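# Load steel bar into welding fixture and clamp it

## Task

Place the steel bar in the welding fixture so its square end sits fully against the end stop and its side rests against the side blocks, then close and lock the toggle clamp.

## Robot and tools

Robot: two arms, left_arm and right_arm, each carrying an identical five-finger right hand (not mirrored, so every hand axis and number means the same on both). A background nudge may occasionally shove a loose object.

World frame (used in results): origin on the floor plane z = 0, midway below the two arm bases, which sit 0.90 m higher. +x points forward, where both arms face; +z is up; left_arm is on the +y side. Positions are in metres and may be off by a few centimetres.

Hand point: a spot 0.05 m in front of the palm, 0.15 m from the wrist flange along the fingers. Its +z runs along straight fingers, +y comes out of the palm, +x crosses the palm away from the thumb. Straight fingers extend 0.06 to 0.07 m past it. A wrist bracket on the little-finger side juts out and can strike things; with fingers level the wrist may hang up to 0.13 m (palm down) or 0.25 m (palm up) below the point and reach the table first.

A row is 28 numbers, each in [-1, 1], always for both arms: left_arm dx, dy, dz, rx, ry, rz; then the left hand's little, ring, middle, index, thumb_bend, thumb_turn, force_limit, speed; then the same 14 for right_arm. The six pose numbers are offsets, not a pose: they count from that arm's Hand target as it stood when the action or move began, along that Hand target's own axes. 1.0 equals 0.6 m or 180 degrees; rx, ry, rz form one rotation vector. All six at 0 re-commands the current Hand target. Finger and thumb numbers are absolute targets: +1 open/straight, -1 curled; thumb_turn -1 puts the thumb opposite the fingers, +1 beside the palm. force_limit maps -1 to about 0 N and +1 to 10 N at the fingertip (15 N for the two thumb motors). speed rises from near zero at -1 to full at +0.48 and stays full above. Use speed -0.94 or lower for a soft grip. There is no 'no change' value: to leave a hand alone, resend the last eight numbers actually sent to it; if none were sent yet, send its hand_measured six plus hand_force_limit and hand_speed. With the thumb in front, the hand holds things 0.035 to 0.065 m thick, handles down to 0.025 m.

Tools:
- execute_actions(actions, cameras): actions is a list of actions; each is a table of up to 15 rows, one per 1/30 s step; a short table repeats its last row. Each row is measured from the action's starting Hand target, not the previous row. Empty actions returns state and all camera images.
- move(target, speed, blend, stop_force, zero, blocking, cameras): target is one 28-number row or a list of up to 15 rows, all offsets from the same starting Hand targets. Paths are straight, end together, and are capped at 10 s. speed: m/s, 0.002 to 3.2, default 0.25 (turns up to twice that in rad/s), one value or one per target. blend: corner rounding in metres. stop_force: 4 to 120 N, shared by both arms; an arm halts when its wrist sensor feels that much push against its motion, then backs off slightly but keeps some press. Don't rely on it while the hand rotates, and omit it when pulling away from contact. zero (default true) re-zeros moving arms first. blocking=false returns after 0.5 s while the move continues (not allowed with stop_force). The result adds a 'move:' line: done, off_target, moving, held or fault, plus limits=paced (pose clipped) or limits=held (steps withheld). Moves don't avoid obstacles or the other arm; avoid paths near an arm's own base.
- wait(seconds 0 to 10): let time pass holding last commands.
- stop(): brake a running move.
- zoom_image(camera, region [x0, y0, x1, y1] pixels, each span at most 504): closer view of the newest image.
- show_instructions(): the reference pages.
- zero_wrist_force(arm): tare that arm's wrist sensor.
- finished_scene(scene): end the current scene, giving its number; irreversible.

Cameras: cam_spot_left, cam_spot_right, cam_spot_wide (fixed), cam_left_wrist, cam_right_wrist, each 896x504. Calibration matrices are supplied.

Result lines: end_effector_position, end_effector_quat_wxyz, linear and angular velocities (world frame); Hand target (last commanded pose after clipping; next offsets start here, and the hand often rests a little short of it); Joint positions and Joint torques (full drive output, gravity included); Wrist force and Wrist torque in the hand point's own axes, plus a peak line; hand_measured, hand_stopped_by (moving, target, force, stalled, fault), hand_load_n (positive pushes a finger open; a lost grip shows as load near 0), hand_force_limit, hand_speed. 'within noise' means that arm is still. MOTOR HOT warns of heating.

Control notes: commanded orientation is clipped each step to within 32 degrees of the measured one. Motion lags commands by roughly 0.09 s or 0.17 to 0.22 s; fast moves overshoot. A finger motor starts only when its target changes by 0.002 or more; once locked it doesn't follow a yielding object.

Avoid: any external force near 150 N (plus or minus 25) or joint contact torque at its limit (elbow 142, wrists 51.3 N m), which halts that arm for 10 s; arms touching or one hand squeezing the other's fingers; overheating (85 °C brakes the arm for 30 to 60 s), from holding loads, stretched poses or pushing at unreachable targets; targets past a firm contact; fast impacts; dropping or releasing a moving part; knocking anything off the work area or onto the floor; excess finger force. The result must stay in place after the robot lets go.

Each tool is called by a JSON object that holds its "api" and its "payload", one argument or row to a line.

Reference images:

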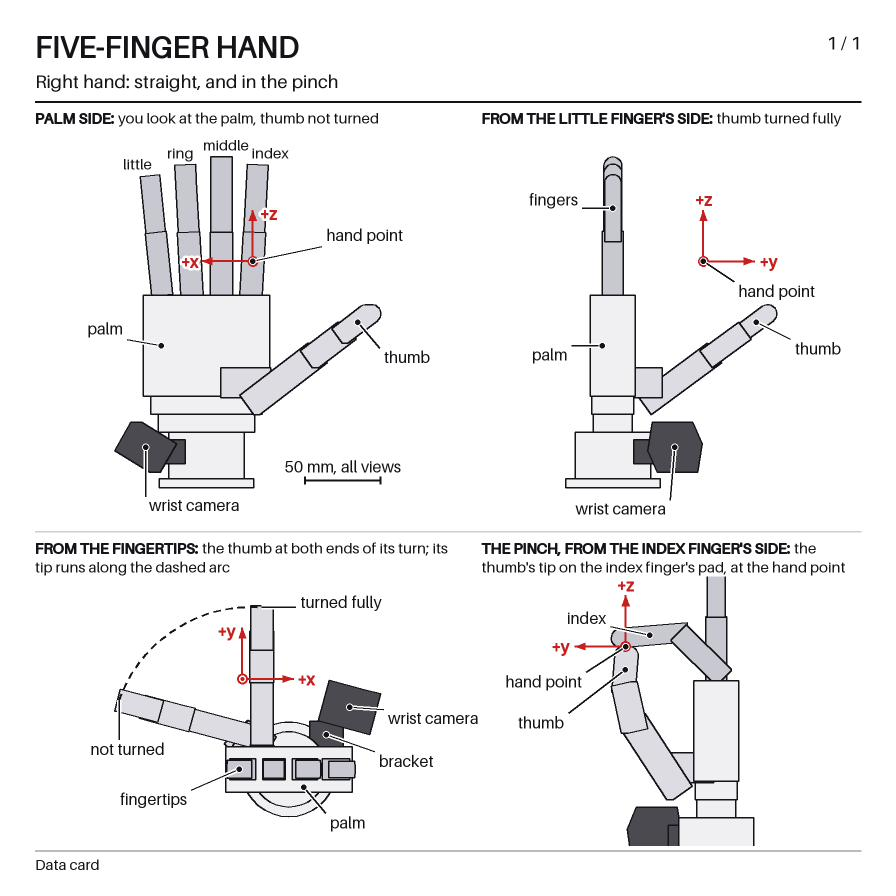

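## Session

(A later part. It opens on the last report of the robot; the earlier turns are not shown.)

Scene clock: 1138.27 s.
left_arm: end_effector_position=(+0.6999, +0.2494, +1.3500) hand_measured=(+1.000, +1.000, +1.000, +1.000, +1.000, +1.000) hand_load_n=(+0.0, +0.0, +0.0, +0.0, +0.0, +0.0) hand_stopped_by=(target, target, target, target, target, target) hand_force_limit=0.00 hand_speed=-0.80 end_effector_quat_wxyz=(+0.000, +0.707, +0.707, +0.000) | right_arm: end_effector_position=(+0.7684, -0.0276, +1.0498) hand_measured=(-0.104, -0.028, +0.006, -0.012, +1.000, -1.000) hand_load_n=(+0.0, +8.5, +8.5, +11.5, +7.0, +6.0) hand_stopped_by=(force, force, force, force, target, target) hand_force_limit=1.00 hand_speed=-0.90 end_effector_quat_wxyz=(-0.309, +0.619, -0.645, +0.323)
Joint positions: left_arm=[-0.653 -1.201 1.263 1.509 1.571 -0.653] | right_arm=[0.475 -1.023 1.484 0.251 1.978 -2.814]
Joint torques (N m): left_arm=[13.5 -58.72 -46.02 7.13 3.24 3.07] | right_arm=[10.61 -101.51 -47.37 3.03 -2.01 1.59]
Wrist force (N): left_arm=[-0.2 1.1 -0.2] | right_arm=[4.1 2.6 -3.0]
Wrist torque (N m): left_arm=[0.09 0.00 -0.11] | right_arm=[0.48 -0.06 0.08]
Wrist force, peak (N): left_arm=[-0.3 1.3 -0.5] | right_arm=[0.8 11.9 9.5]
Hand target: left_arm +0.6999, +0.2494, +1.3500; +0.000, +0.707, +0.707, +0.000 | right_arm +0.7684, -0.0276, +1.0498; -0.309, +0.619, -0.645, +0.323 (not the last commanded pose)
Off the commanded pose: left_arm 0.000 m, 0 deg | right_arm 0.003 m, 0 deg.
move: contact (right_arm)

{"api": "move", "payload": {
  "target": [0,0,0,0,0,0,1,1,1,1,1,1,0.0,-0.8,0,0,0,0,0,0,0.25,0.25,0.25,0.25,1,-1,1,-0.5],
  "speed": 0.02
}}

{"api": "move", "payload": {
  "target": [0,0,0,0,0,0,1,1,1,1,1,1,0.0,-0.8,0.0007,-0.012,0.016,0,0,0,0.25,0.25,0.25,0.25,1,-1,1,-0.5],
  "speed": 0.02,
  "stop_force": 14,
  "cameras": ["cam_left_wrist","cam_right_wrist"]
}}

{"api": "zoom_image", "payload": {
  "camera": "cam_left_wrist",
  "region": [370, 220, 500, 390]
}}

Scene clock: 1165.10 s.
left_arm: end_effector_position=(+0.6999, +0.2494, +1.3500) hand_measured=(+1.000, +1.000, +1.000, +1.000, +1.000, +1.000) hand_load_n=(+0.0, +0.0, +0.0, +0.0, +0.0, +0.0) hand_stopped_by=(target, target, target, target, target, target) hand_force_limit=0.00 hand_speed=-0.80 end_effector_quat_wxyz=(+0.000, +0.707, +0.707, +0.000) | right_arm: end_effector_position=(+0.7684, -0.0275, +1.0499) hand_measured=(+0.250, +0.250, +0.250, +0.250, +1.000, -1.000) hand_load_n=(+0.0, +0.0, +0.0, +0.0, +0.0, +0.0) hand_stopped_by=(target, target, target, target, target, target) hand_force_limit=1.00 hand_speed=-0.50 end_effector_quat_wxyz=(-0.309, +0.619, -0.645, +0.323)
Joint positions: left_arm=[-0.653 -1.201 1.263 1.509 1.571 -0.653] | right_arm=[0.475 -1.023 1.484 0.251 1.978 -2.814]
Joint torques (N m): left_arm=[13.04 -58.87 -45.56 7.09 3.02 3.26] | right_arm=[4.88 -95.67 -40.85 -2.18 -0.42 1.46]
Wrist force (N): left_arm=[-0.3 0.6 -0.2] | right_arm=[0.8 -0.1 -0.9]
Wrist torque (N m): left_arm=[0.03 0.00 -0.12] | right_arm=[0.02 -0.05 -0.10]
Wrist force, peak (N): left_arm=[-0.5 1.2 -0.3] | right_arm=[2.5 7.9 -9.8]
Hand target: left_arm +0.6999, +0.2494, +1.3500; +0.000, +0.707, +0.707, +0.000 | right_arm +0.7684, -0.0276, +1.0498; -0.309, +0.619, -0.645, +0.323
Off the commanded pose: left_arm 0.000 m, 0 deg | right_arm 0.000 m, 0 deg.
move: done

Scene clock: 1166.97 s.
left_arm: end_effector_position=(+0.6999, +0.2494, +1.3500) hand_measured=(+1.000, +1.000, +1.000, +1.000, +1.000, +1.000) hand_load_n=(+0.0, +0.0, +0.0, +0.0, +0.0, +0.0) hand_stopped_by=(target, target, target, target, target, target) hand_force_limit=0.00 hand_speed=-0.80 end_effector_quat_wxyz=(+0.000, +0.707, +0.707, +0.000) | right_arm: end_effector_position=(+0.7790, -0.0284, +1.0498) hand_measured=(+0.250, +0.250, +0.250, +0.250, +1.000, -1.000) hand_load_n=(+0.0, +0.0, +0.0, +0.0, +2.5, +2.0) hand_stopped_by=(target, target, target, target, target, target) hand_force_limit=1.00 hand_speed=-0.50 end_effector_quat_wxyz=(-0.309, +0.619, -0.645, +0.323)
Joint positions: left_arm=[-0.653 -1.201 1.263 1.509 1.571 -0.653] | right_arm=[0.468 -1.011 1.466 0.256 1.972 -2.819]
Joint torques (N m): left_arm=[12.3 -58.97 -45.26 7.17 2.97 3.16] | right_arm=[9.59 -95.84 -29.32 -5.46 5.81 1.81]
Wrist force (N): left_arm=[-0.6 1.0 -0.1] | right_arm=[0.3 4.1 -15.3]
Wrist torque (N m): left_arm=[0.06 0.05 -0.13] | right_arm=[-0.43 0.18 0.21]
Wrist force, peak (N): left_arm=[-0.3 1.2 -0.6] | right_arm=[0.8 3.9 -20.3]
Hand target: left_arm +0.6999, +0.2494, +1.3500; +0.000, +0.707, +0.707, +0.000 | right_arm +0.7790, -0.0284, +1.0499; -0.309, +0.619, -0.645, +0.323 (not the last commanded pose)
Off the commanded pose: left_arm 0.000 m, 0 deg | right_arm 0.001 m, 0 deg.
move: contact (right_arm)
camera_calibration:
cam_left_wrist: T_world_to_cam=[[0.950783, 0.309806, -0.00565233, -0.738266], [0.276156, -0.838957, 0.468923, -0.613211], [0.140533, -0.447405, -0.883221, 1.31906], [0, 0, 0, 1]] pos_world=[0.685901, 0.304417, 1.4484]
cam_right_wrist: T_world_to_cam=[[-0.601507, -0.193658, -0.775039, 1.2767], [-0.509702, 0.840077, 0.18567, 0.222647], [0.615136, 0.506721, -0.60402, 0.289058], [0, 0, 0, 1]] pos_world=[0.70362, -0.0862686, 1.12275]
Images, in order (width x height): cam_left_wrist 896x504, cam_right_wrist 896x504.

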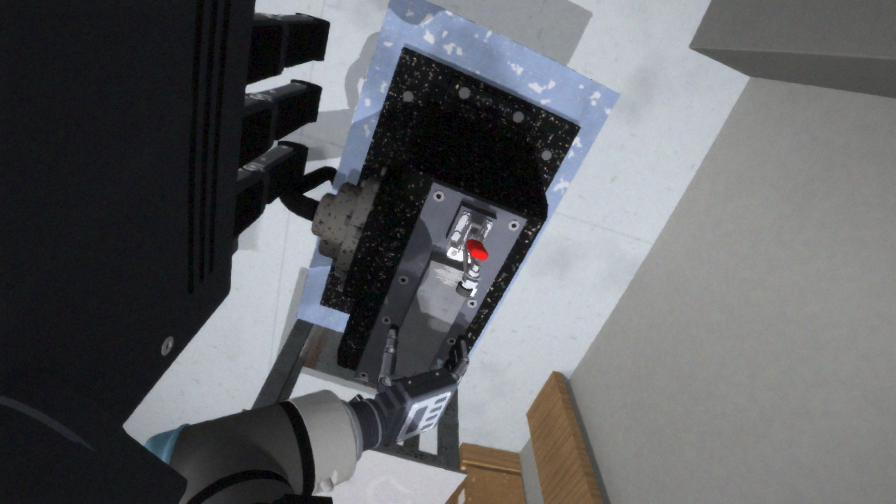

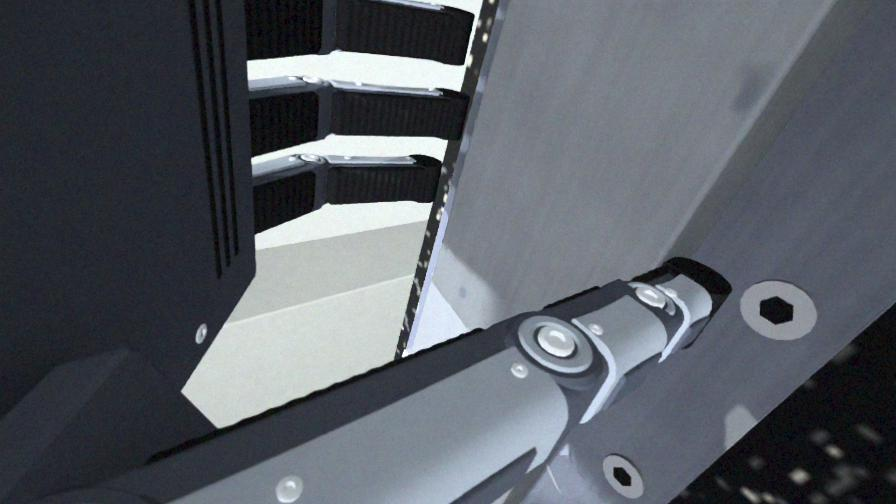

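Scaled by 2.965 from the camera's 896x504 image, which has a finer 1280x720 frame.

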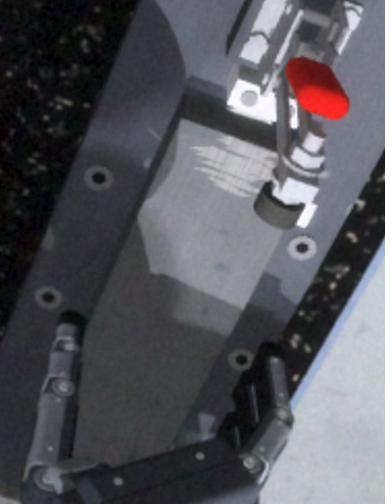

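{"api": "move", "payload": {
  "target": [0,0,0,0,0,0,1,1,1,1,1,1,0.0,-0.8,0,0,0,0,0,0,-0.3,-0.3,-0.3,-0.3,1,-1,0.5,-0.9],
  "speed": 0.02
}}

Scene clock: 1184.83 s.
left_arm: end_effector_position=(+0.6999, +0.2494, +1.3500) hand_measured=(+1.000, +1.000, +1.000, +1.000, +1.000, +1.000) hand_load_n=(+0.0, +0.0, +0.0, +0.0, +0.0, +0.0) hand_stopped_by=(target, target, target, target, target, target) hand_force_limit=0.00 hand_speed=-0.80 end_effector_quat_wxyz=(+0.000, +0.707, +0.707, +0.000) | right_arm: end_effector_position=(+0.7790, -0.0284, +1.0499) hand_measured=(-0.300, -0.018, +0.022, +0.010, +1.000, -1.000) hand_load_n=(+0.0, +7.5, +7.5, +7.0, +3.5, +2.0) hand_stopped_by=(target, force, force, force, target, target) hand_force_limit=0.50 hand_speed=-0.90 end_effector_quat_wxyz=(-0.309, +0.619, -0.645, +0.323)
Joint positions: left_arm=[-0.653 -1.201 1.263 1.509 1.571 -0.653] | right_arm=[0.468 -1.012 1.466 0.256 1.972 -2.819]
Joint torques (N m): left_arm=[12.26 -59.31 -44.76 6.92 3.04 3.07] | right_arm=[8.19 -94.8 -31.73 4.11 3.38 1.65]
Wrist force (N): left_arm=[-0.5 0.9 -0.5] | right_arm=[-0.8 1.0 -0.1]
Wrist torque (N m): left_arm=[0.08 0.03 -0.12] | right_arm=[-0.31 -0.13 0.17]
Wrist force, peak (N): left_arm=[-0.8 1.0 -0.8] | right_arm=[0.9 3.9 -16.5]
Hand target: left_arm +0.6999, +0.2494, +1.3500; +0.000, +0.707, +0.707, +0.000 | right_arm +0.7790, -0.0284, +1.0499; -0.309, +0.619, -0.645, +0.323
Off the commanded pose: left_arm 0.000 m, 0 deg | right_arm 0.000 m, 0 deg.
move: done

{"api": "execute_actions", "payload": {
  "actions": [],
  "cameras": ["cam_right_wrist","cam_left_wrist"]
}}

{"api": "zoom_image", "payload": {
  "camera": "cam_right_wrist",
  "region": [240, 0, 560, 240]
}}

Scene clock: 1195.67 s.
left_arm: end_effector_position=(+0.6999, +0.2494, +1.3500) hand_measured=(+1.000, +1.000, +1.000, +1.000, +1.000, +1.000) hand_load_n=(+0.0, +0.0, +0.0, +0.0, +0.0, +0.0) hand_stopped_by=(target, target, target, target, target, target) hand_force_limit=0.00 hand_speed=-0.80 end_effector_quat_wxyz=(+0.000, +0.707, +0.707, +0.000) | right_arm: end_effector_position=(+0.7790, -0.0284, +1.0499) hand_measured=(-0.300, -0.018, +0.022, +0.010, +1.000, -1.000) hand_load_n=(+0.5, +7.0, +8.0, +7.0, +3.5, +2.0) hand_stopped_by=(target, force, force, force, target, target) hand_force_limit=0.50 hand_speed=-0.90 end_effector_quat_wxyz=(-0.309, +0.619, -0.645, +0.323)
Joint positions: left_arm=[-0.653 -1.201 1.263 1.509 1.571 -0.653] | right_arm=[0.468 -1.012 1.466 0.256 1.972 -2.819]
Joint velocities: within noise
Joint torques (N m): left_arm=[13 -60.61 -44.78 7.17 2.65 3.24] | right_arm=[7.2 -94.06 -32.26 4.19 -1.97 1.22]
Wrist force (N): left_arm=[-0.4 0.8 0.1] | right_arm=[-1.0 1.7 1.3]
Wrist torque (N m): left_arm=[0.03 0.02 -0.13] | right_arm=[-0.30 -0.17 0.18]
Wrist force, peak (N): left_arm=[-0.5 1.1 -0.9] | right_arm=[-1.3 2.0 1.2]
Hand target: left_arm +0.6999, +0.2494, +1.3500; +0.000, +0.707, +0.707, +0.000 | right_arm +0.7790, -0.0284, +1.0499; -0.309, +0.619, -0.645, +0.323
Off the commanded pose: left_arm 0.000 m, 0 deg | right_arm 0.000 m, 0 deg.
camera_calibration:
cam_left_wrist: T_world_to_cam=[[0.950783, 0.309806, -0.00565233, -0.738266], [0.276156, -0.838957, 0.468923, -0.613211], [0.140533, -0.447405, -0.883221, 1.31906], [0, 0, 0, 1]] pos_world=[0.685901, 0.304417, 1.4484]
cam_right_wrist: T_world_to_cam=[[-0.601507, -0.193658, -0.775039, 1.2767], [-0.509702, 0.840077, 0.18567, 0.222647], [0.615136, 0.506721, -0.60402, 0.289058], [0, 0, 0, 1]] pos_world=[0.70362, -0.0862686, 1.12275]
Images, in order (width x height): cam_left_wrist 896x504, cam_right_wrist 896x504.

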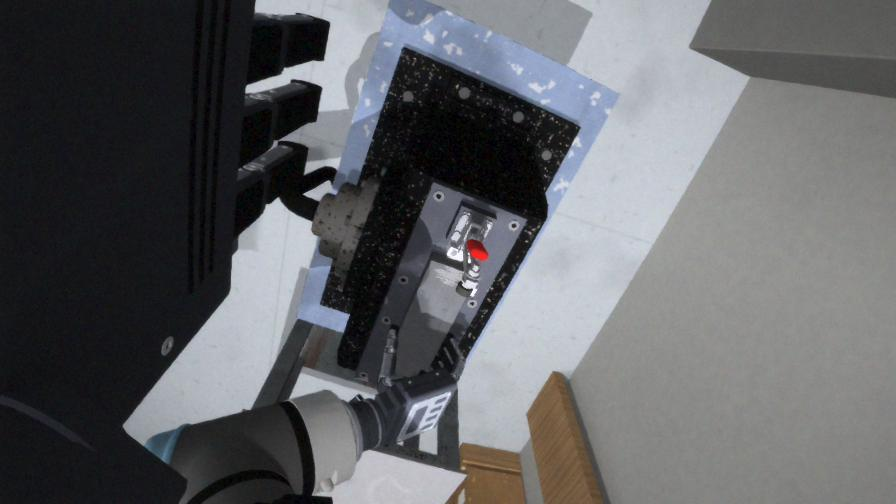

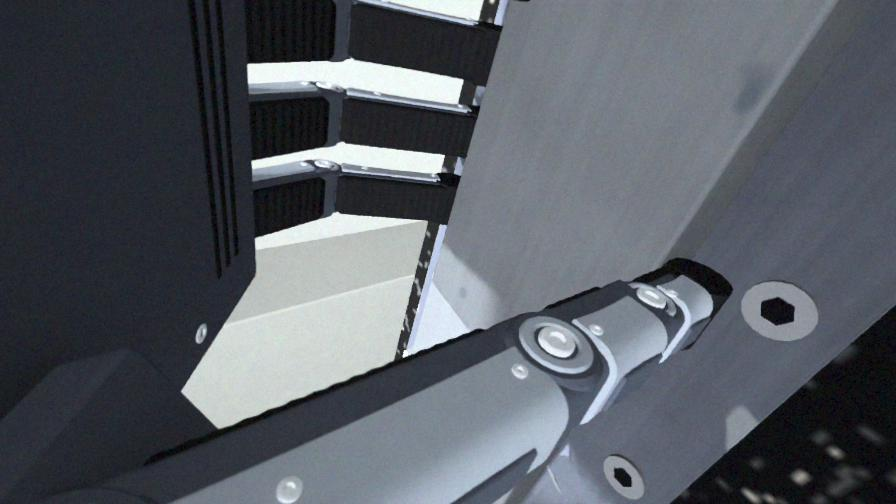

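Scaled by 1.575 from the camera's 896x504 image, which has a finer 1280x720 frame.

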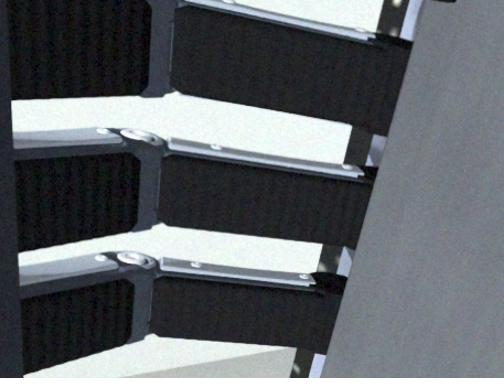

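{"api": "move", "payload": {
  "target": [0,0,0,0,0,0,1,1,1,1,1,1,0.0,-0.8,0,0,0,0,0,0,0.6,-0.3,-0.3,-0.3,1,-1,0.5,-0.5],
  "speed": 0.02
}}

{"api": "move", "payload": {
  "target": [0,0,0,0,0,0,1,1,1,1,1,1,0.0,-0.8,-0.02,-0.0004,0.0005,0,0,0,0.6,-0.3,-0.3,-0.3,1,-1,0.5,-0.5],
  "speed": 0.01,
  "stop_force": 14,
  "cameras": ["cam_left_wrist","cam_right_wrist"]
}}

{"api": "zoom_image", "payload": {
  "camera": "cam_left_wrist",
  "region": [370, 220, 500, 390]
}}

Scene clock: 1208.07 s.
left_arm: end_effector_position=(+0.6999, +0.2494, +1.3500) hand_measured=(+1.000, +1.000, +1.000, +1.000, +1.000, +1.000) hand_load_n=(+0.0, +0.0, +0.0, +0.0, +0.0, +0.0) hand_stopped_by=(target, target, target, target, target, target) hand_force_limit=0.00 hand_speed=-0.80 end_effector_quat_wxyz=(+0.000, +0.707, +0.707, +0.000) | right_arm: end_effector_position=(+0.7790, -0.0284, +1.0499) hand_measured=(+0.600, -0.018, +0.022, +0.010, +1.000, -1.000) hand_load_n=(+0.0, +7.5, +8.0, +7.0, +3.5, +2.0) hand_stopped_by=(target, force, force, force, target, target) hand_force_limit=0.50 hand_speed=-0.50 end_effector_quat_wxyz=(-0.309, +0.619, -0.645, +0.323)
Joint positions: left_arm=[-0.653 -1.201 1.263 1.509 1.571 -0.653] | right_arm=[0.468 -1.012 1.466 0.256 1.972 -2.819]
Joint torques (N m): left_arm=[12.74 -59.78 -45.8 7.12 2.93 3.09] | right_arm=[4.24 -91.52 -34.41 3.86 -1.65 1.66]
Wrist force (N): left_arm=[-0.2 0.6 -0.6] | right_arm=[-1.2 1.6 1.4]
Wrist torque (N m): left_arm=[0.05 0.00 -0.13] | right_arm=[-0.29 -0.17 0.19]
Wrist force, peak (N): left_arm=[-0.9 0.7 -0.8] | right_arm=[-1.0 -1.8 -2.9]
Hand target: left_arm +0.6999, +0.2494, +1.3500; +0.000, +0.707, +0.707, +0.000 | right_arm +0.7790, -0.0284, +1.0499; -0.309, +0.619, -0.645, +0.323
Off the commanded pose: left_arm 0.000 m, 0 deg | right_arm 0.000 m, 0 deg.
move: done

Scene clock: 1210.53 s.
left_arm: end_effector_position=(+0.6999, +0.2494, +1.3500) hand_measured=(+1.000, +1.000, +1.000, +1.000, +1.000, +1.000) hand_load_n=(+0.0, +0.0, +0.0, -0.5, +0.0, +0.0) hand_stopped_by=(target, target, target, target, target, target) hand_force_limit=0.00 hand_speed=-0.80 end_effector_quat_wxyz=(+0.000, +0.707, +0.707, +0.000) | right_arm: end_effector_position=(+0.7798, -0.0173, +1.0498) hand_measured=(+0.600, -0.018, +0.022, +0.010, +1.000, -1.000) hand_load_n=(+0.0, +6.5, +7.0, +5.5, +4.5, -0.5) hand_stopped_by=(target, force, force, force, target, target) hand_force_limit=0.50 hand_speed=-0.50 end_effector_quat_wxyz=(-0.309, +0.619, -0.645, +0.323)
Joint positions: left_arm=[-0.653 -1.201 1.263 1.509 1.571 -0.653] | right_arm=[0.48 -0.999 1.446 0.267 1.981 -2.81]
Joint torques (N m): left_arm=[13.08 -58.57 -44.97 6.84 2.84 3.17] | right_arm=[-9.44 -101.06 -29.84 -5.1 -4.89 -1.42]
Wrist force (N): left_arm=[-0.1 0.9 0.0] | right_arm=[10.2 0.9 -4.9]
Wrist torque (N m): left_arm=[0.05 -0.03 -0.10] | right_arm=[-0.33 0.01 -0.21]
Wrist force, peak (N): left_arm=[-0.4 0.9 -0.9] | right_arm=[14.1 -1.6 -6.3]
Hand target: left_arm +0.6999, +0.2494, +1.3500; +0.000, +0.707, +0.707, +0.000 | right_arm +0.7798, -0.0173, +1.0499; -0.309, +0.619, -0.645, +0.323 (not the last commanded pose)
Off the commanded pose: left_arm 0.000 m, 0 deg | right_arm 0.001 m, 0 deg.
move: contact (right_arm)
camera_calibration:
cam_left_wrist: T_world_to_cam=[[0.950783, 0.309806, -0.00565233, -0.738266], [0.276156, -0.838957, 0.468923, -0.613211], [0.140533, -0.447405, -0.883221, 1.31906], [0, 0, 0, 1]] pos_world=[0.685901, 0.304417, 1.4484]
cam_right_wrist: T_world_to_cam=[[-0.601507, -0.193658, -0.775039, 1.27934], [-0.509702, 0.840077, 0.18567, 0.21373], [0.615136, 0.506721, -0.60402, 0.282941], [0, 0, 0, 1]] pos_world=[0.70442, -0.0751686, 1.12275]
Images, in order (width x height): cam_left_wrist 896x504, cam_right_wrist 896x504.

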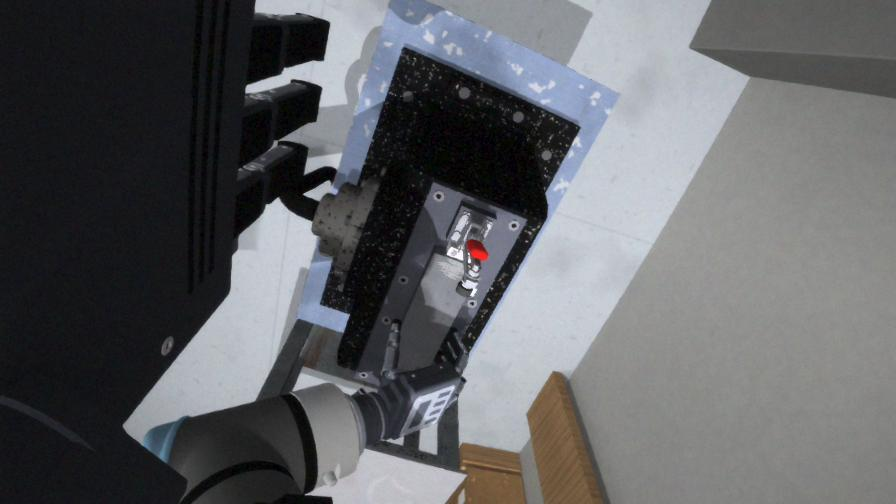

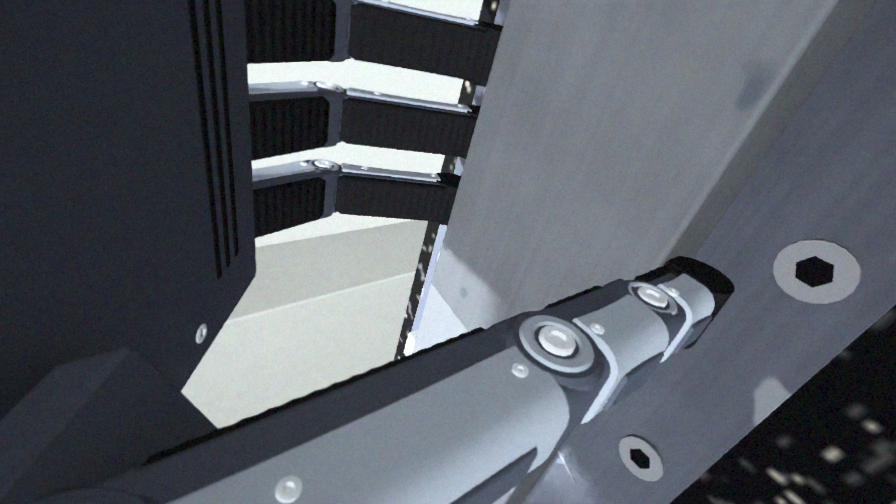

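Scaled by 2.965 from the camera's 896x504 image, which has a finer 1280x720 frame.

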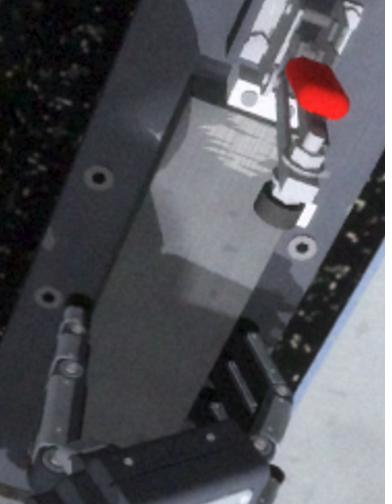

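{"api": "move", "payload": {
  "target": [0,0,0,0,0,0,1,1,1,1,1,1,0.0,-0.8,0,0,0,0,0,0,0.4,0.4,0.4,0.4,1,-1,0.5,-0.5],
  "speed": 0.02
}}

{"api": "move", "payload": {
  "target": [0,0,0,0,0,0,1,1,1,1,1,1,0.0,-0.8,0.0005,-0.008,0.0107,0,0,0,0.4,0.4,0.4,0.4,1,-1,0.5,-0.5],
  "speed": 0.01,
  "stop_force": 14,
  "cameras": ["cam_left_wrist","cam_right_wrist"]
}}

{"api": "zoom_image", "payload": {
  "camera": "cam_left_wrist",
  "region": [370, 220, 500, 390]
}}

Scene clock: 1222.33 s.
left_arm: end_effector_position=(+0.6999, +0.2494, +1.3500) hand_measured=(+1.000, +1.000, +1.000, +1.000, +1.000, +1.000) hand_load_n=(+0.0, +0.0, +0.0, +0.0, +0.0, +0.0) hand_stopped_by=(target, target, target, target, target, target) hand_force_limit=0.00 hand_speed=-0.80 end_effector_quat_wxyz=(+0.000, +0.707, +0.707, +0.000) | right_arm: end_effector_position=(+0.7798, -0.0173, +1.0499) hand_measured=(+0.400, +0.400, +0.400, +0.400, +1.000, -1.000) hand_load_n=(+0.0, +0.0, +0.0, +0.0, +3.0, -2.5) hand_stopped_by=(target, target, target, target, target, target) hand_force_limit=0.50 hand_speed=-0.50 end_effector_quat_wxyz=(-0.309, +0.619, -0.645, +0.323)
Joint positions: left_arm=[-0.653 -1.201 1.263 1.509 1.571 -0.653] | right_arm=[0.48 -0.999 1.446 0.267 1.981 -2.81]
Joint torques (N m): left_arm=[13.74 -57.65 -44.99 7 2.7 3.12] | right_arm=[-12.75 -88.89 -36.77 -4.86 -0.41 -1.69]
Wrist force (N): left_arm=[-0.3 0.8 0.0] | right_arm=[3.5 4.9 -16.0]
Wrist torque (N m): left_arm=[0.03 0.00 -0.12] | right_arm=[-0.41 0.09 -0.12]
Wrist force, peak (N): left_arm=[-0.8 1.1 -0.7] | right_arm=[4.6 4.6 -17.4]
Hand target: left_arm +0.6999, +0.2494, +1.3500; +0.000, +0.707, +0.707, +0.000 | right_arm +0.7798, -0.0173, +1.0499; -0.309, +0.619, -0.645, +0.323
Off the commanded pose: left_arm 0.000 m, 0 deg | right_arm 0.000 m, 0 deg.
move: done

Scene clock: 1223.77 s.
left_arm: end_effector_position=(+0.6999, +0.2494, +1.3500) hand_measured=(+1.000, +1.000, +1.000, +1.000, +1.000, +1.000) hand_load_n=(+0.0, +0.0, +0.0, +0.0, +0.0, +0.0) hand_stopped_by=(target, target, target, target, target, target) hand_force_limit=0.00 hand_speed=-0.80 end_effector_quat_wxyz=(+0.000, +0.707, +0.707, +0.000) | right_arm: end_effector_position=(+0.7811, -0.0174, +1.0499) hand_measured=(+0.400, +0.400, +0.400, +0.400, +1.000, -1.000) hand_load_n=(+0.0, +0.0, +0.0, +0.0, +6.5, -1.5) hand_stopped_by=(target, target, target, target, target, target) hand_force_limit=0.50 hand_speed=-0.50 end_effector_quat_wxyz=(-0.309, +0.619, -0.645, +0.323)
Joint positions: left_arm=[-0.653 -1.201 1.263 1.509 1.571 -0.653] | right_arm=[0.479 -0.998 1.444 0.268 1.981 -2.811]
Joint torques (N m): left_arm=[11.93 -61.13 -45.31 6.66 2.74 3.15] | right_arm=[0.37 -96.01 -36.17 -11.61 6.22 2.14]
Wrist force (N): left_arm=[-0.6 0.8 -0.4] | right_arm=[4.0 10.3 -31.9]
Wrist torque (N m): left_arm=[0.06 0.05 -0.13] | right_arm=[-0.80 0.32 0.14]
Wrist force, peak (N): left_arm=[-0.3 1.1 -0.5] | right_arm=[3.9 11.0 -35.9]
Hand target: left_arm +0.6999, +0.2494, +1.3500; +0.000, +0.707, +0.707, +0.000 | right_arm +0.7811, -0.0174, +1.0499; -0.309, +0.619, -0.645, +0.323 (not the last commanded pose)
Off the commanded pose: left_arm 0.000 m, 0 deg | right_arm 0.007 m, 0 deg.
move: contact (right_arm)
camera_calibration:
cam_left_wrist: T_world_to_cam=[[0.950783, 0.309806, -0.00565233, -0.738266], [0.276156, -0.838957, 0.468923, -0.613211], [0.140533, -0.447405, -0.883221, 1.31906], [0, 0, 0, 1]] pos_world=[0.685901, 0.304417, 1.4484]
cam_right_wrist: T_world_to_cam=[[-0.601492, -0.193745, -0.775029, 1.28013], [-0.509833, 0.839994, 0.18569, 0.214592], [0.615043, 0.506827, -0.604027, 0.282212], [0, 0, 0, 1]] pos_world=[0.705821, -0.0752688, 1.12275]
Images, in order (width x height): cam_left_wrist 896x504, cam_right_wrist 896x504.

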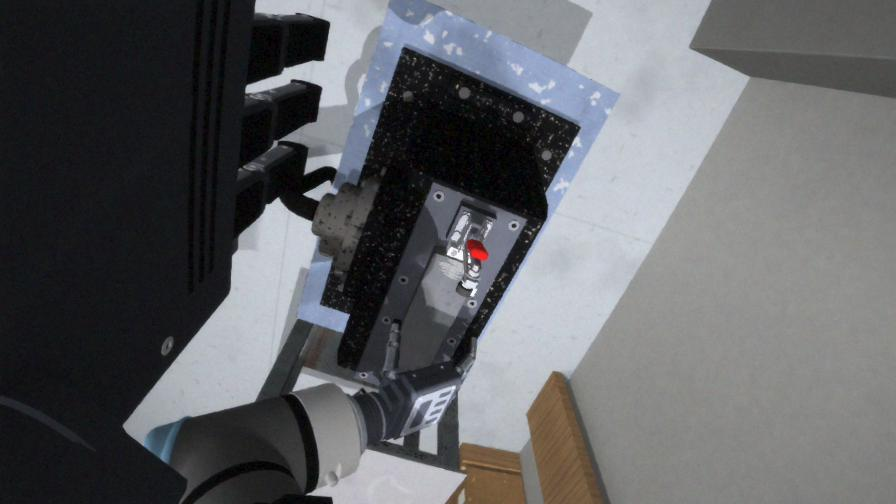

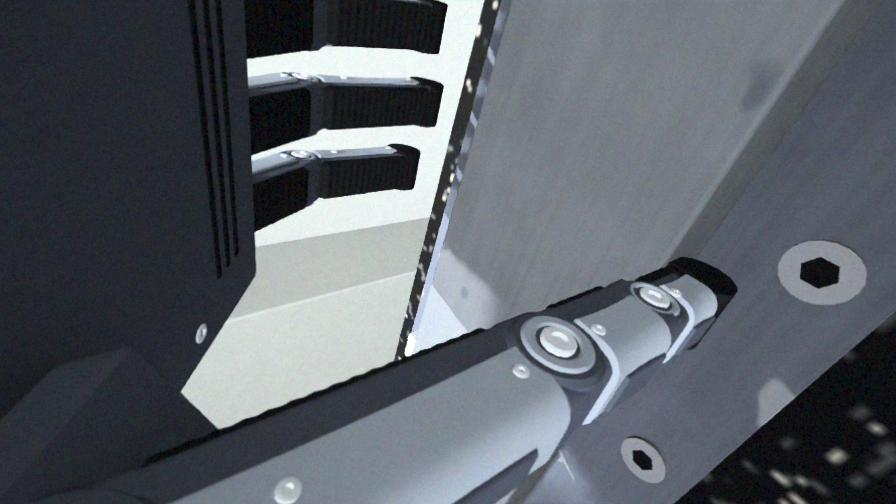

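Scaled by 2.965 from the camera's 896x504 image, which has a finer 1280x720 frame.

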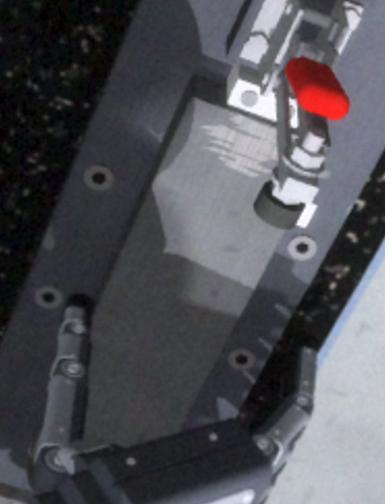

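{"api": "move", "payload": {
  "target": [
    [0,0,0,0,0,0,1,1,1,1,1,1,0.0,-0.8,0,0.004,-0.0053,0,0,0,0.4,0.4,0.4,0.4,1,-1,0.5,-0.5],
    [0,0,0,0,0,0,1,1,1,1,1,1,0.0,-0.8,0,-0.156,-0.1253,0,0,0,0.4,0.4,0.4,0.4,1,-1,0.5,-0.5],
    [0,0,0,0,0,0,1,1,1,1,1,1,0.0,-0.8,0.42,-0.1165,-0.178,0,0,0,0.4,0.4,0.4,0.4,1,-1,0.5,-0.5]
  ],
  "speed": [0.02,0.2,0.3],
  "blend": [0,0.03,0],
  "cameras": ["cam_left_wrist","cam_spot_right","cam_spot_left"]
}}

{"api": "zoom_image", "payload": {
  "camera": "cam_left_wrist",
  "region": [350, 190, 510, 410]
}}

{"api": "zoom_image", "payload": {
  "camera": "cam_spot_right",
  "region": [290, 230, 410, 320]
}}

Scene clock: 1311.33 s.
left_arm: end_effector_position=(+0.6999, +0.2494, +1.3500) hand_measured=(+1.000, +1.000, +1.000, +1.000, +1.000, +1.000) hand_load_n=(+0.0, +0.0, +0.0, +0.0, +0.0, +0.0) hand_stopped_by=(target, target, target, target, target, target) hand_force_limit=0.00 hand_speed=-0.80 end_effector_quat_wxyz=(+0.000, +0.707, +0.707, +0.000) | right_arm: end_effector_position=(+0.7273, -0.2670, +1.1701) hand_measured=(+0.400, +0.400, +0.400, +0.400, +1.000, -1.000) hand_load_n=(+0.0, -0.5, +0.0, +0.0, +0.0, +0.0) hand_stopped_by=(target, target, target, target, target, target) hand_force_limit=0.50 hand_speed=-0.50 end_effector_quat_wxyz=(-0.309, +0.619, -0.645, +0.323)
Joint positions: left_arm=[-0.653 -1.201 1.263 1.509 1.571 -0.653] | right_arm=[0.151 -1.371 1.742 0.282 1.725 -3.026]
Joint torques (N m): left_arm=[11.75 -59.8 -44.55 6.92 2.73 2.92] | right_arm=[-11.87 -69.42 -27.62 -1.96 -2.91 -2.39]
Wrist force (N): left_arm=[-0.3 0.8 -0.3] | right_arm=[0.8 0.1 0.2]
Wrist torque (N m): left_arm=[0.06 -0.01 -0.12] | right_arm=[0.00 -0.04 0.09]
Wrist force, peak (N): left_arm=[-0.4 1.3 -0.1] | right_arm=[4.2 10.7 -32.3]
Hand target: left_arm +0.6999, +0.2494, +1.3500; +0.000, +0.707, +0.707, +0.000 | right_arm +0.7273, -0.2672, +1.1702; -0.309, +0.619, -0.645, +0.323
Off the commanded pose: left_arm 0.000 m, 0 deg | right_arm 0.000 m, 0 deg.
move: done
camera_calibration:
cam_left_wrist: T_world_to_cam=[[0.950783, 0.309806, -0.00565233, -0.738266], [0.276156, -0.838957, 0.468923, -0.613211], [0.140533, -0.447405, -0.883221, 1.31906], [0, 0, 0, 1]] pos_world=[0.685901, 0.304417, 1.4484]
Images, in order (width x height): cam_spot_left 896x504, cam_spot_right 896x504, cam_left_wrist 896x504.

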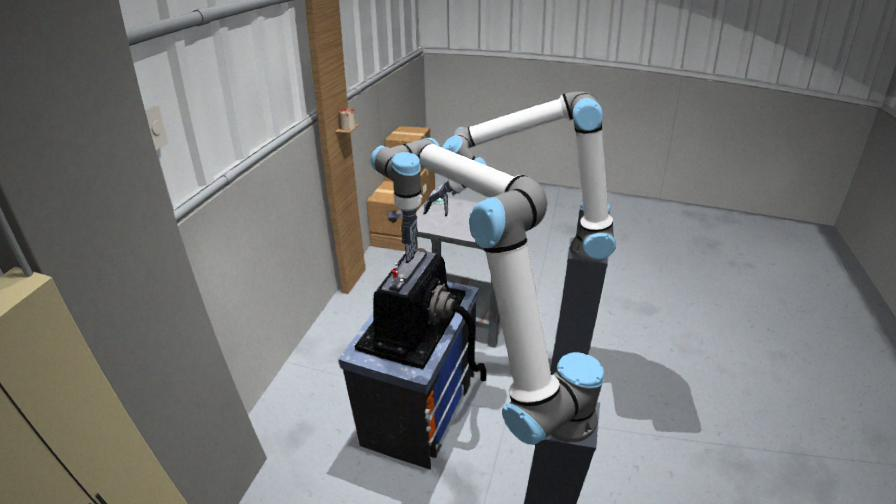

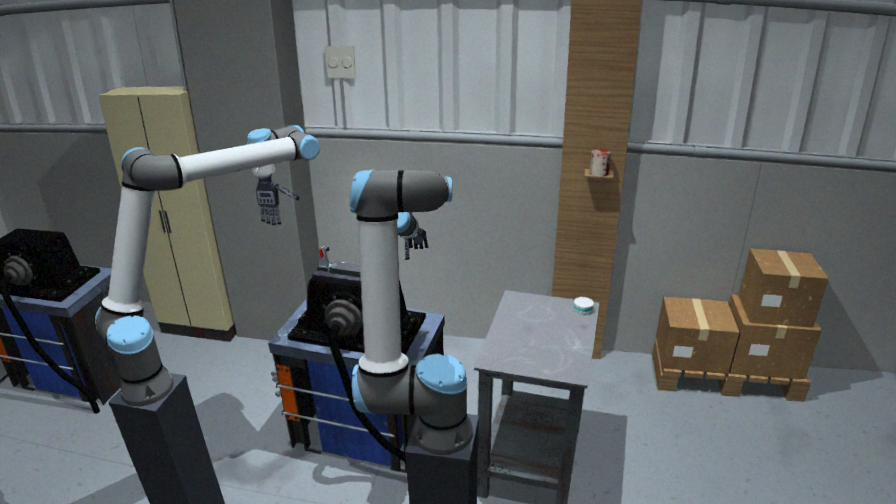

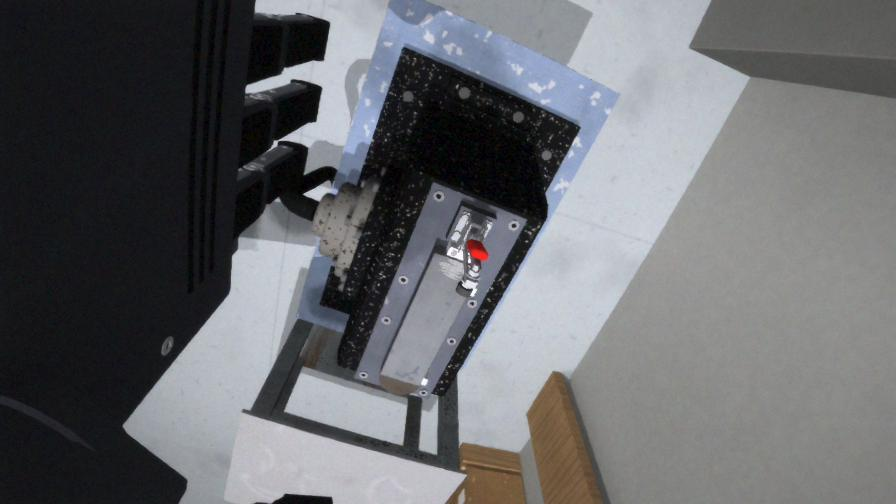

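Scaled by 2.291 from the camera's 896x504 image, which has a finer 1280x720 frame.

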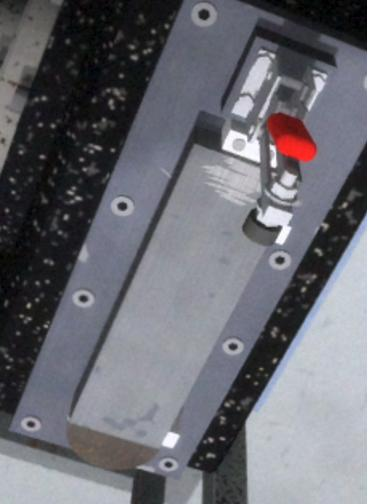

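Scaled by 4.200 from the camera's 896x504 image, which has a finer 1280x720 frame.

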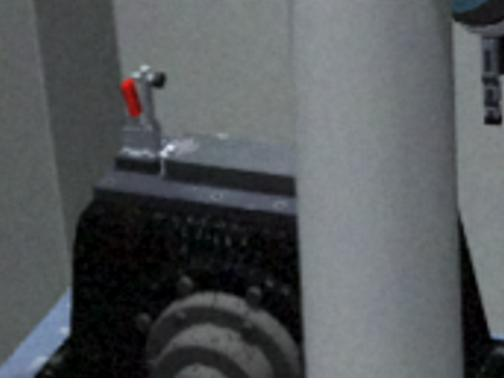

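{"api": "move", "payload": {
  "target": [-0.1117,0.12,0.0833,0,0,-0.5,-1,-1,-1,1,1,1,0.0,0,0,0,0,0,0,0,0.4,0.4,0.4,0.4,1,-1,0.5,-0.5],
  "speed": 0.3,
  "cameras": ["cam_left_wrist"]
}}

{"api": "zoom_image", "payload": {
  "camera": "cam_left_wrist",
  "region": [290, 50, 450, 200]
}}

Scene clock: 1382.63 s.
left_arm: end_effector_position=(+0.7719, +0.1823, +1.3001) hand_measured=(-1.000, -1.000, -1.000, +1.000, +1.000, +1.000) hand_load_n=(+0.0, +0.0, +0.0, +0.0, +0.0, +0.0) hand_stopped_by=(target, target, target, target, target, target) hand_force_limit=0.00 hand_speed=0.00 end_effector_quat_wxyz=(+0.000, +0.000, +1.000, +0.000) | right_arm: end_effector_position=(+0.7273, -0.2672, +1.1702) hand_measured=(+0.400, +0.400, +0.400, +0.400, +1.000, -1.000) hand_load_n=(+0.0, +0.0, +0.0, +0.0, +0.0, +0.0) hand_stopped_by=(target, target, target, target, target, target) hand_force_limit=0.50 hand_speed=-0.50 end_effector_quat_wxyz=(-0.309, +0.619, -0.645, +0.323)
Joint positions: left_arm=[-0.729 -0.889 0.871 1.589 1.571 -2.299] | right_arm=[0.151 -1.371 1.742 0.282 1.725 -3.026]
Joint torques (N m): left_arm=[13.79 -84.47 -45.04 7.15 -3.61 -3.75] | right_arm=[-13.25 -70.6 -28 -2.59 -2.77 -2.02]
Wrist force (N): left_arm=[-0.8 0.9 -0.9] | right_arm=[0.8 -0.2 0.2]
Wrist torque (N m): left_arm=[0.09 0.11 0.01] | right_arm=[-0.05 -0.04 0.08]
Wrist force, peak (N): left_arm=[-0.6 1.4 -0.6] | right_arm=[1.3 0.0 0.2]
Hand target: left_arm +0.7719, +0.1823, +1.3001; +0.000, +0.000, +1.000, +0.000 | right_arm +0.7273, -0.2672, +1.1702; -0.309, +0.619, -0.645, +0.323
Off the commanded pose: left_arm 0.000 m, 0 deg | right_arm 0.000 m, 0 deg.
move: done
camera_calibration:
cam_left_wrist: T_world_to_cam=[[-0.309473, 0.950883, -0.00697303, 0.0713525], [0.838929, 0.276475, 0.468785, -1.30351], [0.447687, 0.139227, -0.883285, 0.890921], [0, 0, 0, 1]] pos_world=[0.716782, 0.168501, 1.3985]
Images, in order (width x height): cam_left_wrist 896x504.

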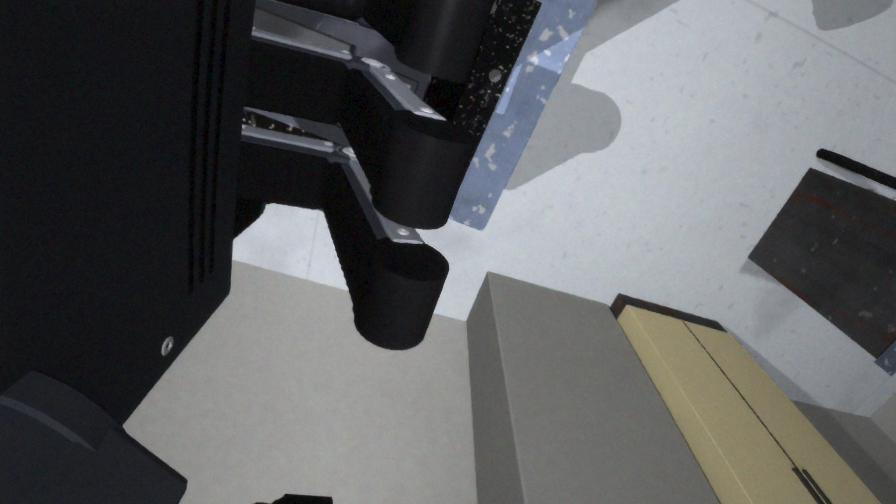

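Scaled by 3.150 from the camera's 896x504 image, which has a finer 1280x720 frame.

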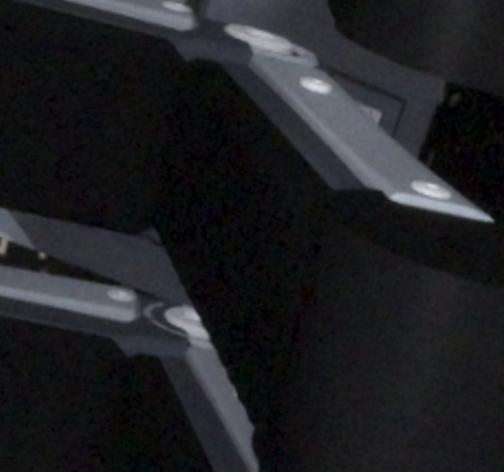

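{"api": "move", "payload": {
  "target": [0,0,0,0,0,0,1,1,1,1,1,1,0.0,0,0,0,0,0,0,0,0.4,0.4,0.4,0.4,1,-1,0.5,-0.5],
  "speed": 0.3,
  "cameras": ["cam_left_wrist"]
}}

{"api": "zoom_image", "payload": {
  "camera": "cam_left_wrist",
  "region": [240, 50, 440, 200]
}}

Scene clock: 1398.17 s.
left_arm: end_effector_position=(+0.7719, +0.1823, +1.3001) hand_measured=(+1.000, +1.000, +1.000, +1.000, +1.000, +1.000) hand_load_n=(+0.0, +0.0, +0.0, +0.0, +0.0, +0.0) hand_stopped_by=(target, target, target, target, target, target) hand_force_limit=0.00 hand_speed=0.00 end_effector_quat_wxyz=(+0.000, +0.000, +1.000, +0.000) | right_arm: end_effector_position=(+0.7273, -0.2672, +1.1702) hand_measured=(+0.400, +0.400, +0.400, +0.400, +1.000, -1.000) hand_load_n=(+0.0, +0.0, +0.0, +0.0, +0.0, +0.0) hand_stopped_by=(target, target, target, target, target, target) hand_force_limit=0.50 hand_speed=-0.50 end_effector_quat_wxyz=(-0.309, +0.619, -0.645, +0.323)
Joint positions: left_arm=[-0.729 -0.889 0.87 1.589 1.571 -2.299] | right_arm=[0.151 -1.371 1.742 0.282 1.725 -3.026]
Joint torques (N m): left_arm=[11.84 -83.14 -41.76 5.6 -1.73 -3.65] | right_arm=[-12.33 -75.6 -27.08 -2.53 -2.92 -2.07]
Wrist force (N): left_arm=[-0.6 0.7 -0.6] | right_arm=[1.0 0.1 0.2]
Wrist torque (N m): left_arm=[0.02 0.06 0.01] | right_arm=[0.00 -0.07 0.10]
Wrist force, peak (N): left_arm=[-0.7 1.2 -0.9] | right_arm=[1.3 0.1 0.1]
Hand target: left_arm +0.7719, +0.1823, +1.3001; +0.000, +0.000, +1.000, +0.000 | right_arm +0.7273, -0.2672, +1.1702; -0.309, +0.619, -0.645, +0.323
Off the commanded pose: left_arm 0.000 m, 0 deg | right_arm 0.000 m, 0 deg.
move: done
camera_calibration:
cam_left_wrist: T_world_to_cam=[[-0.309824, 0.950769, -0.00695441, 0.0715965], [0.838806, 0.276768, 0.468832, -1.30354], [0.447676, 0.139422, -0.88326, 0.890862], [0, 0, 0, 1]] pos_world=[0.716783, 0.168501, 1.3985]
Images, in order (width x height): cam_left_wrist 896x504.

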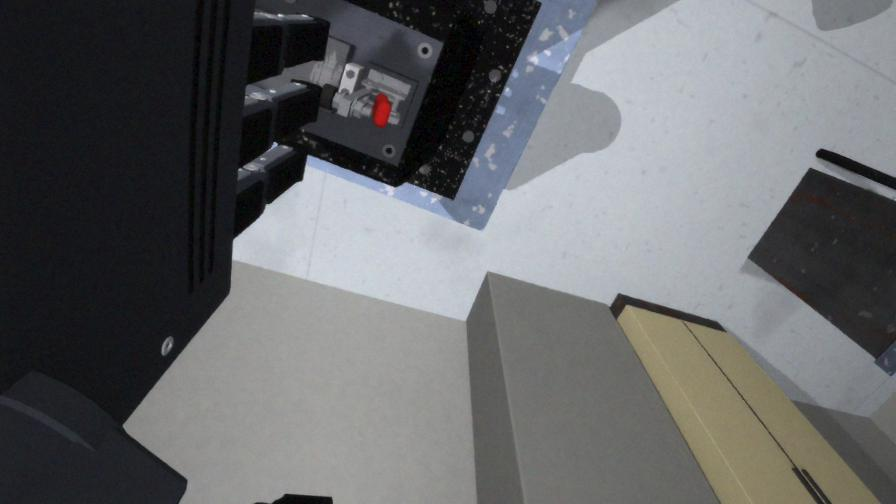

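Scaled by 2.520 from the camera's 896x504 image, which has a finer 1280x720 frame.

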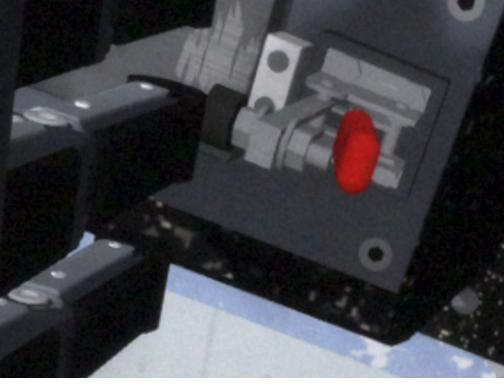

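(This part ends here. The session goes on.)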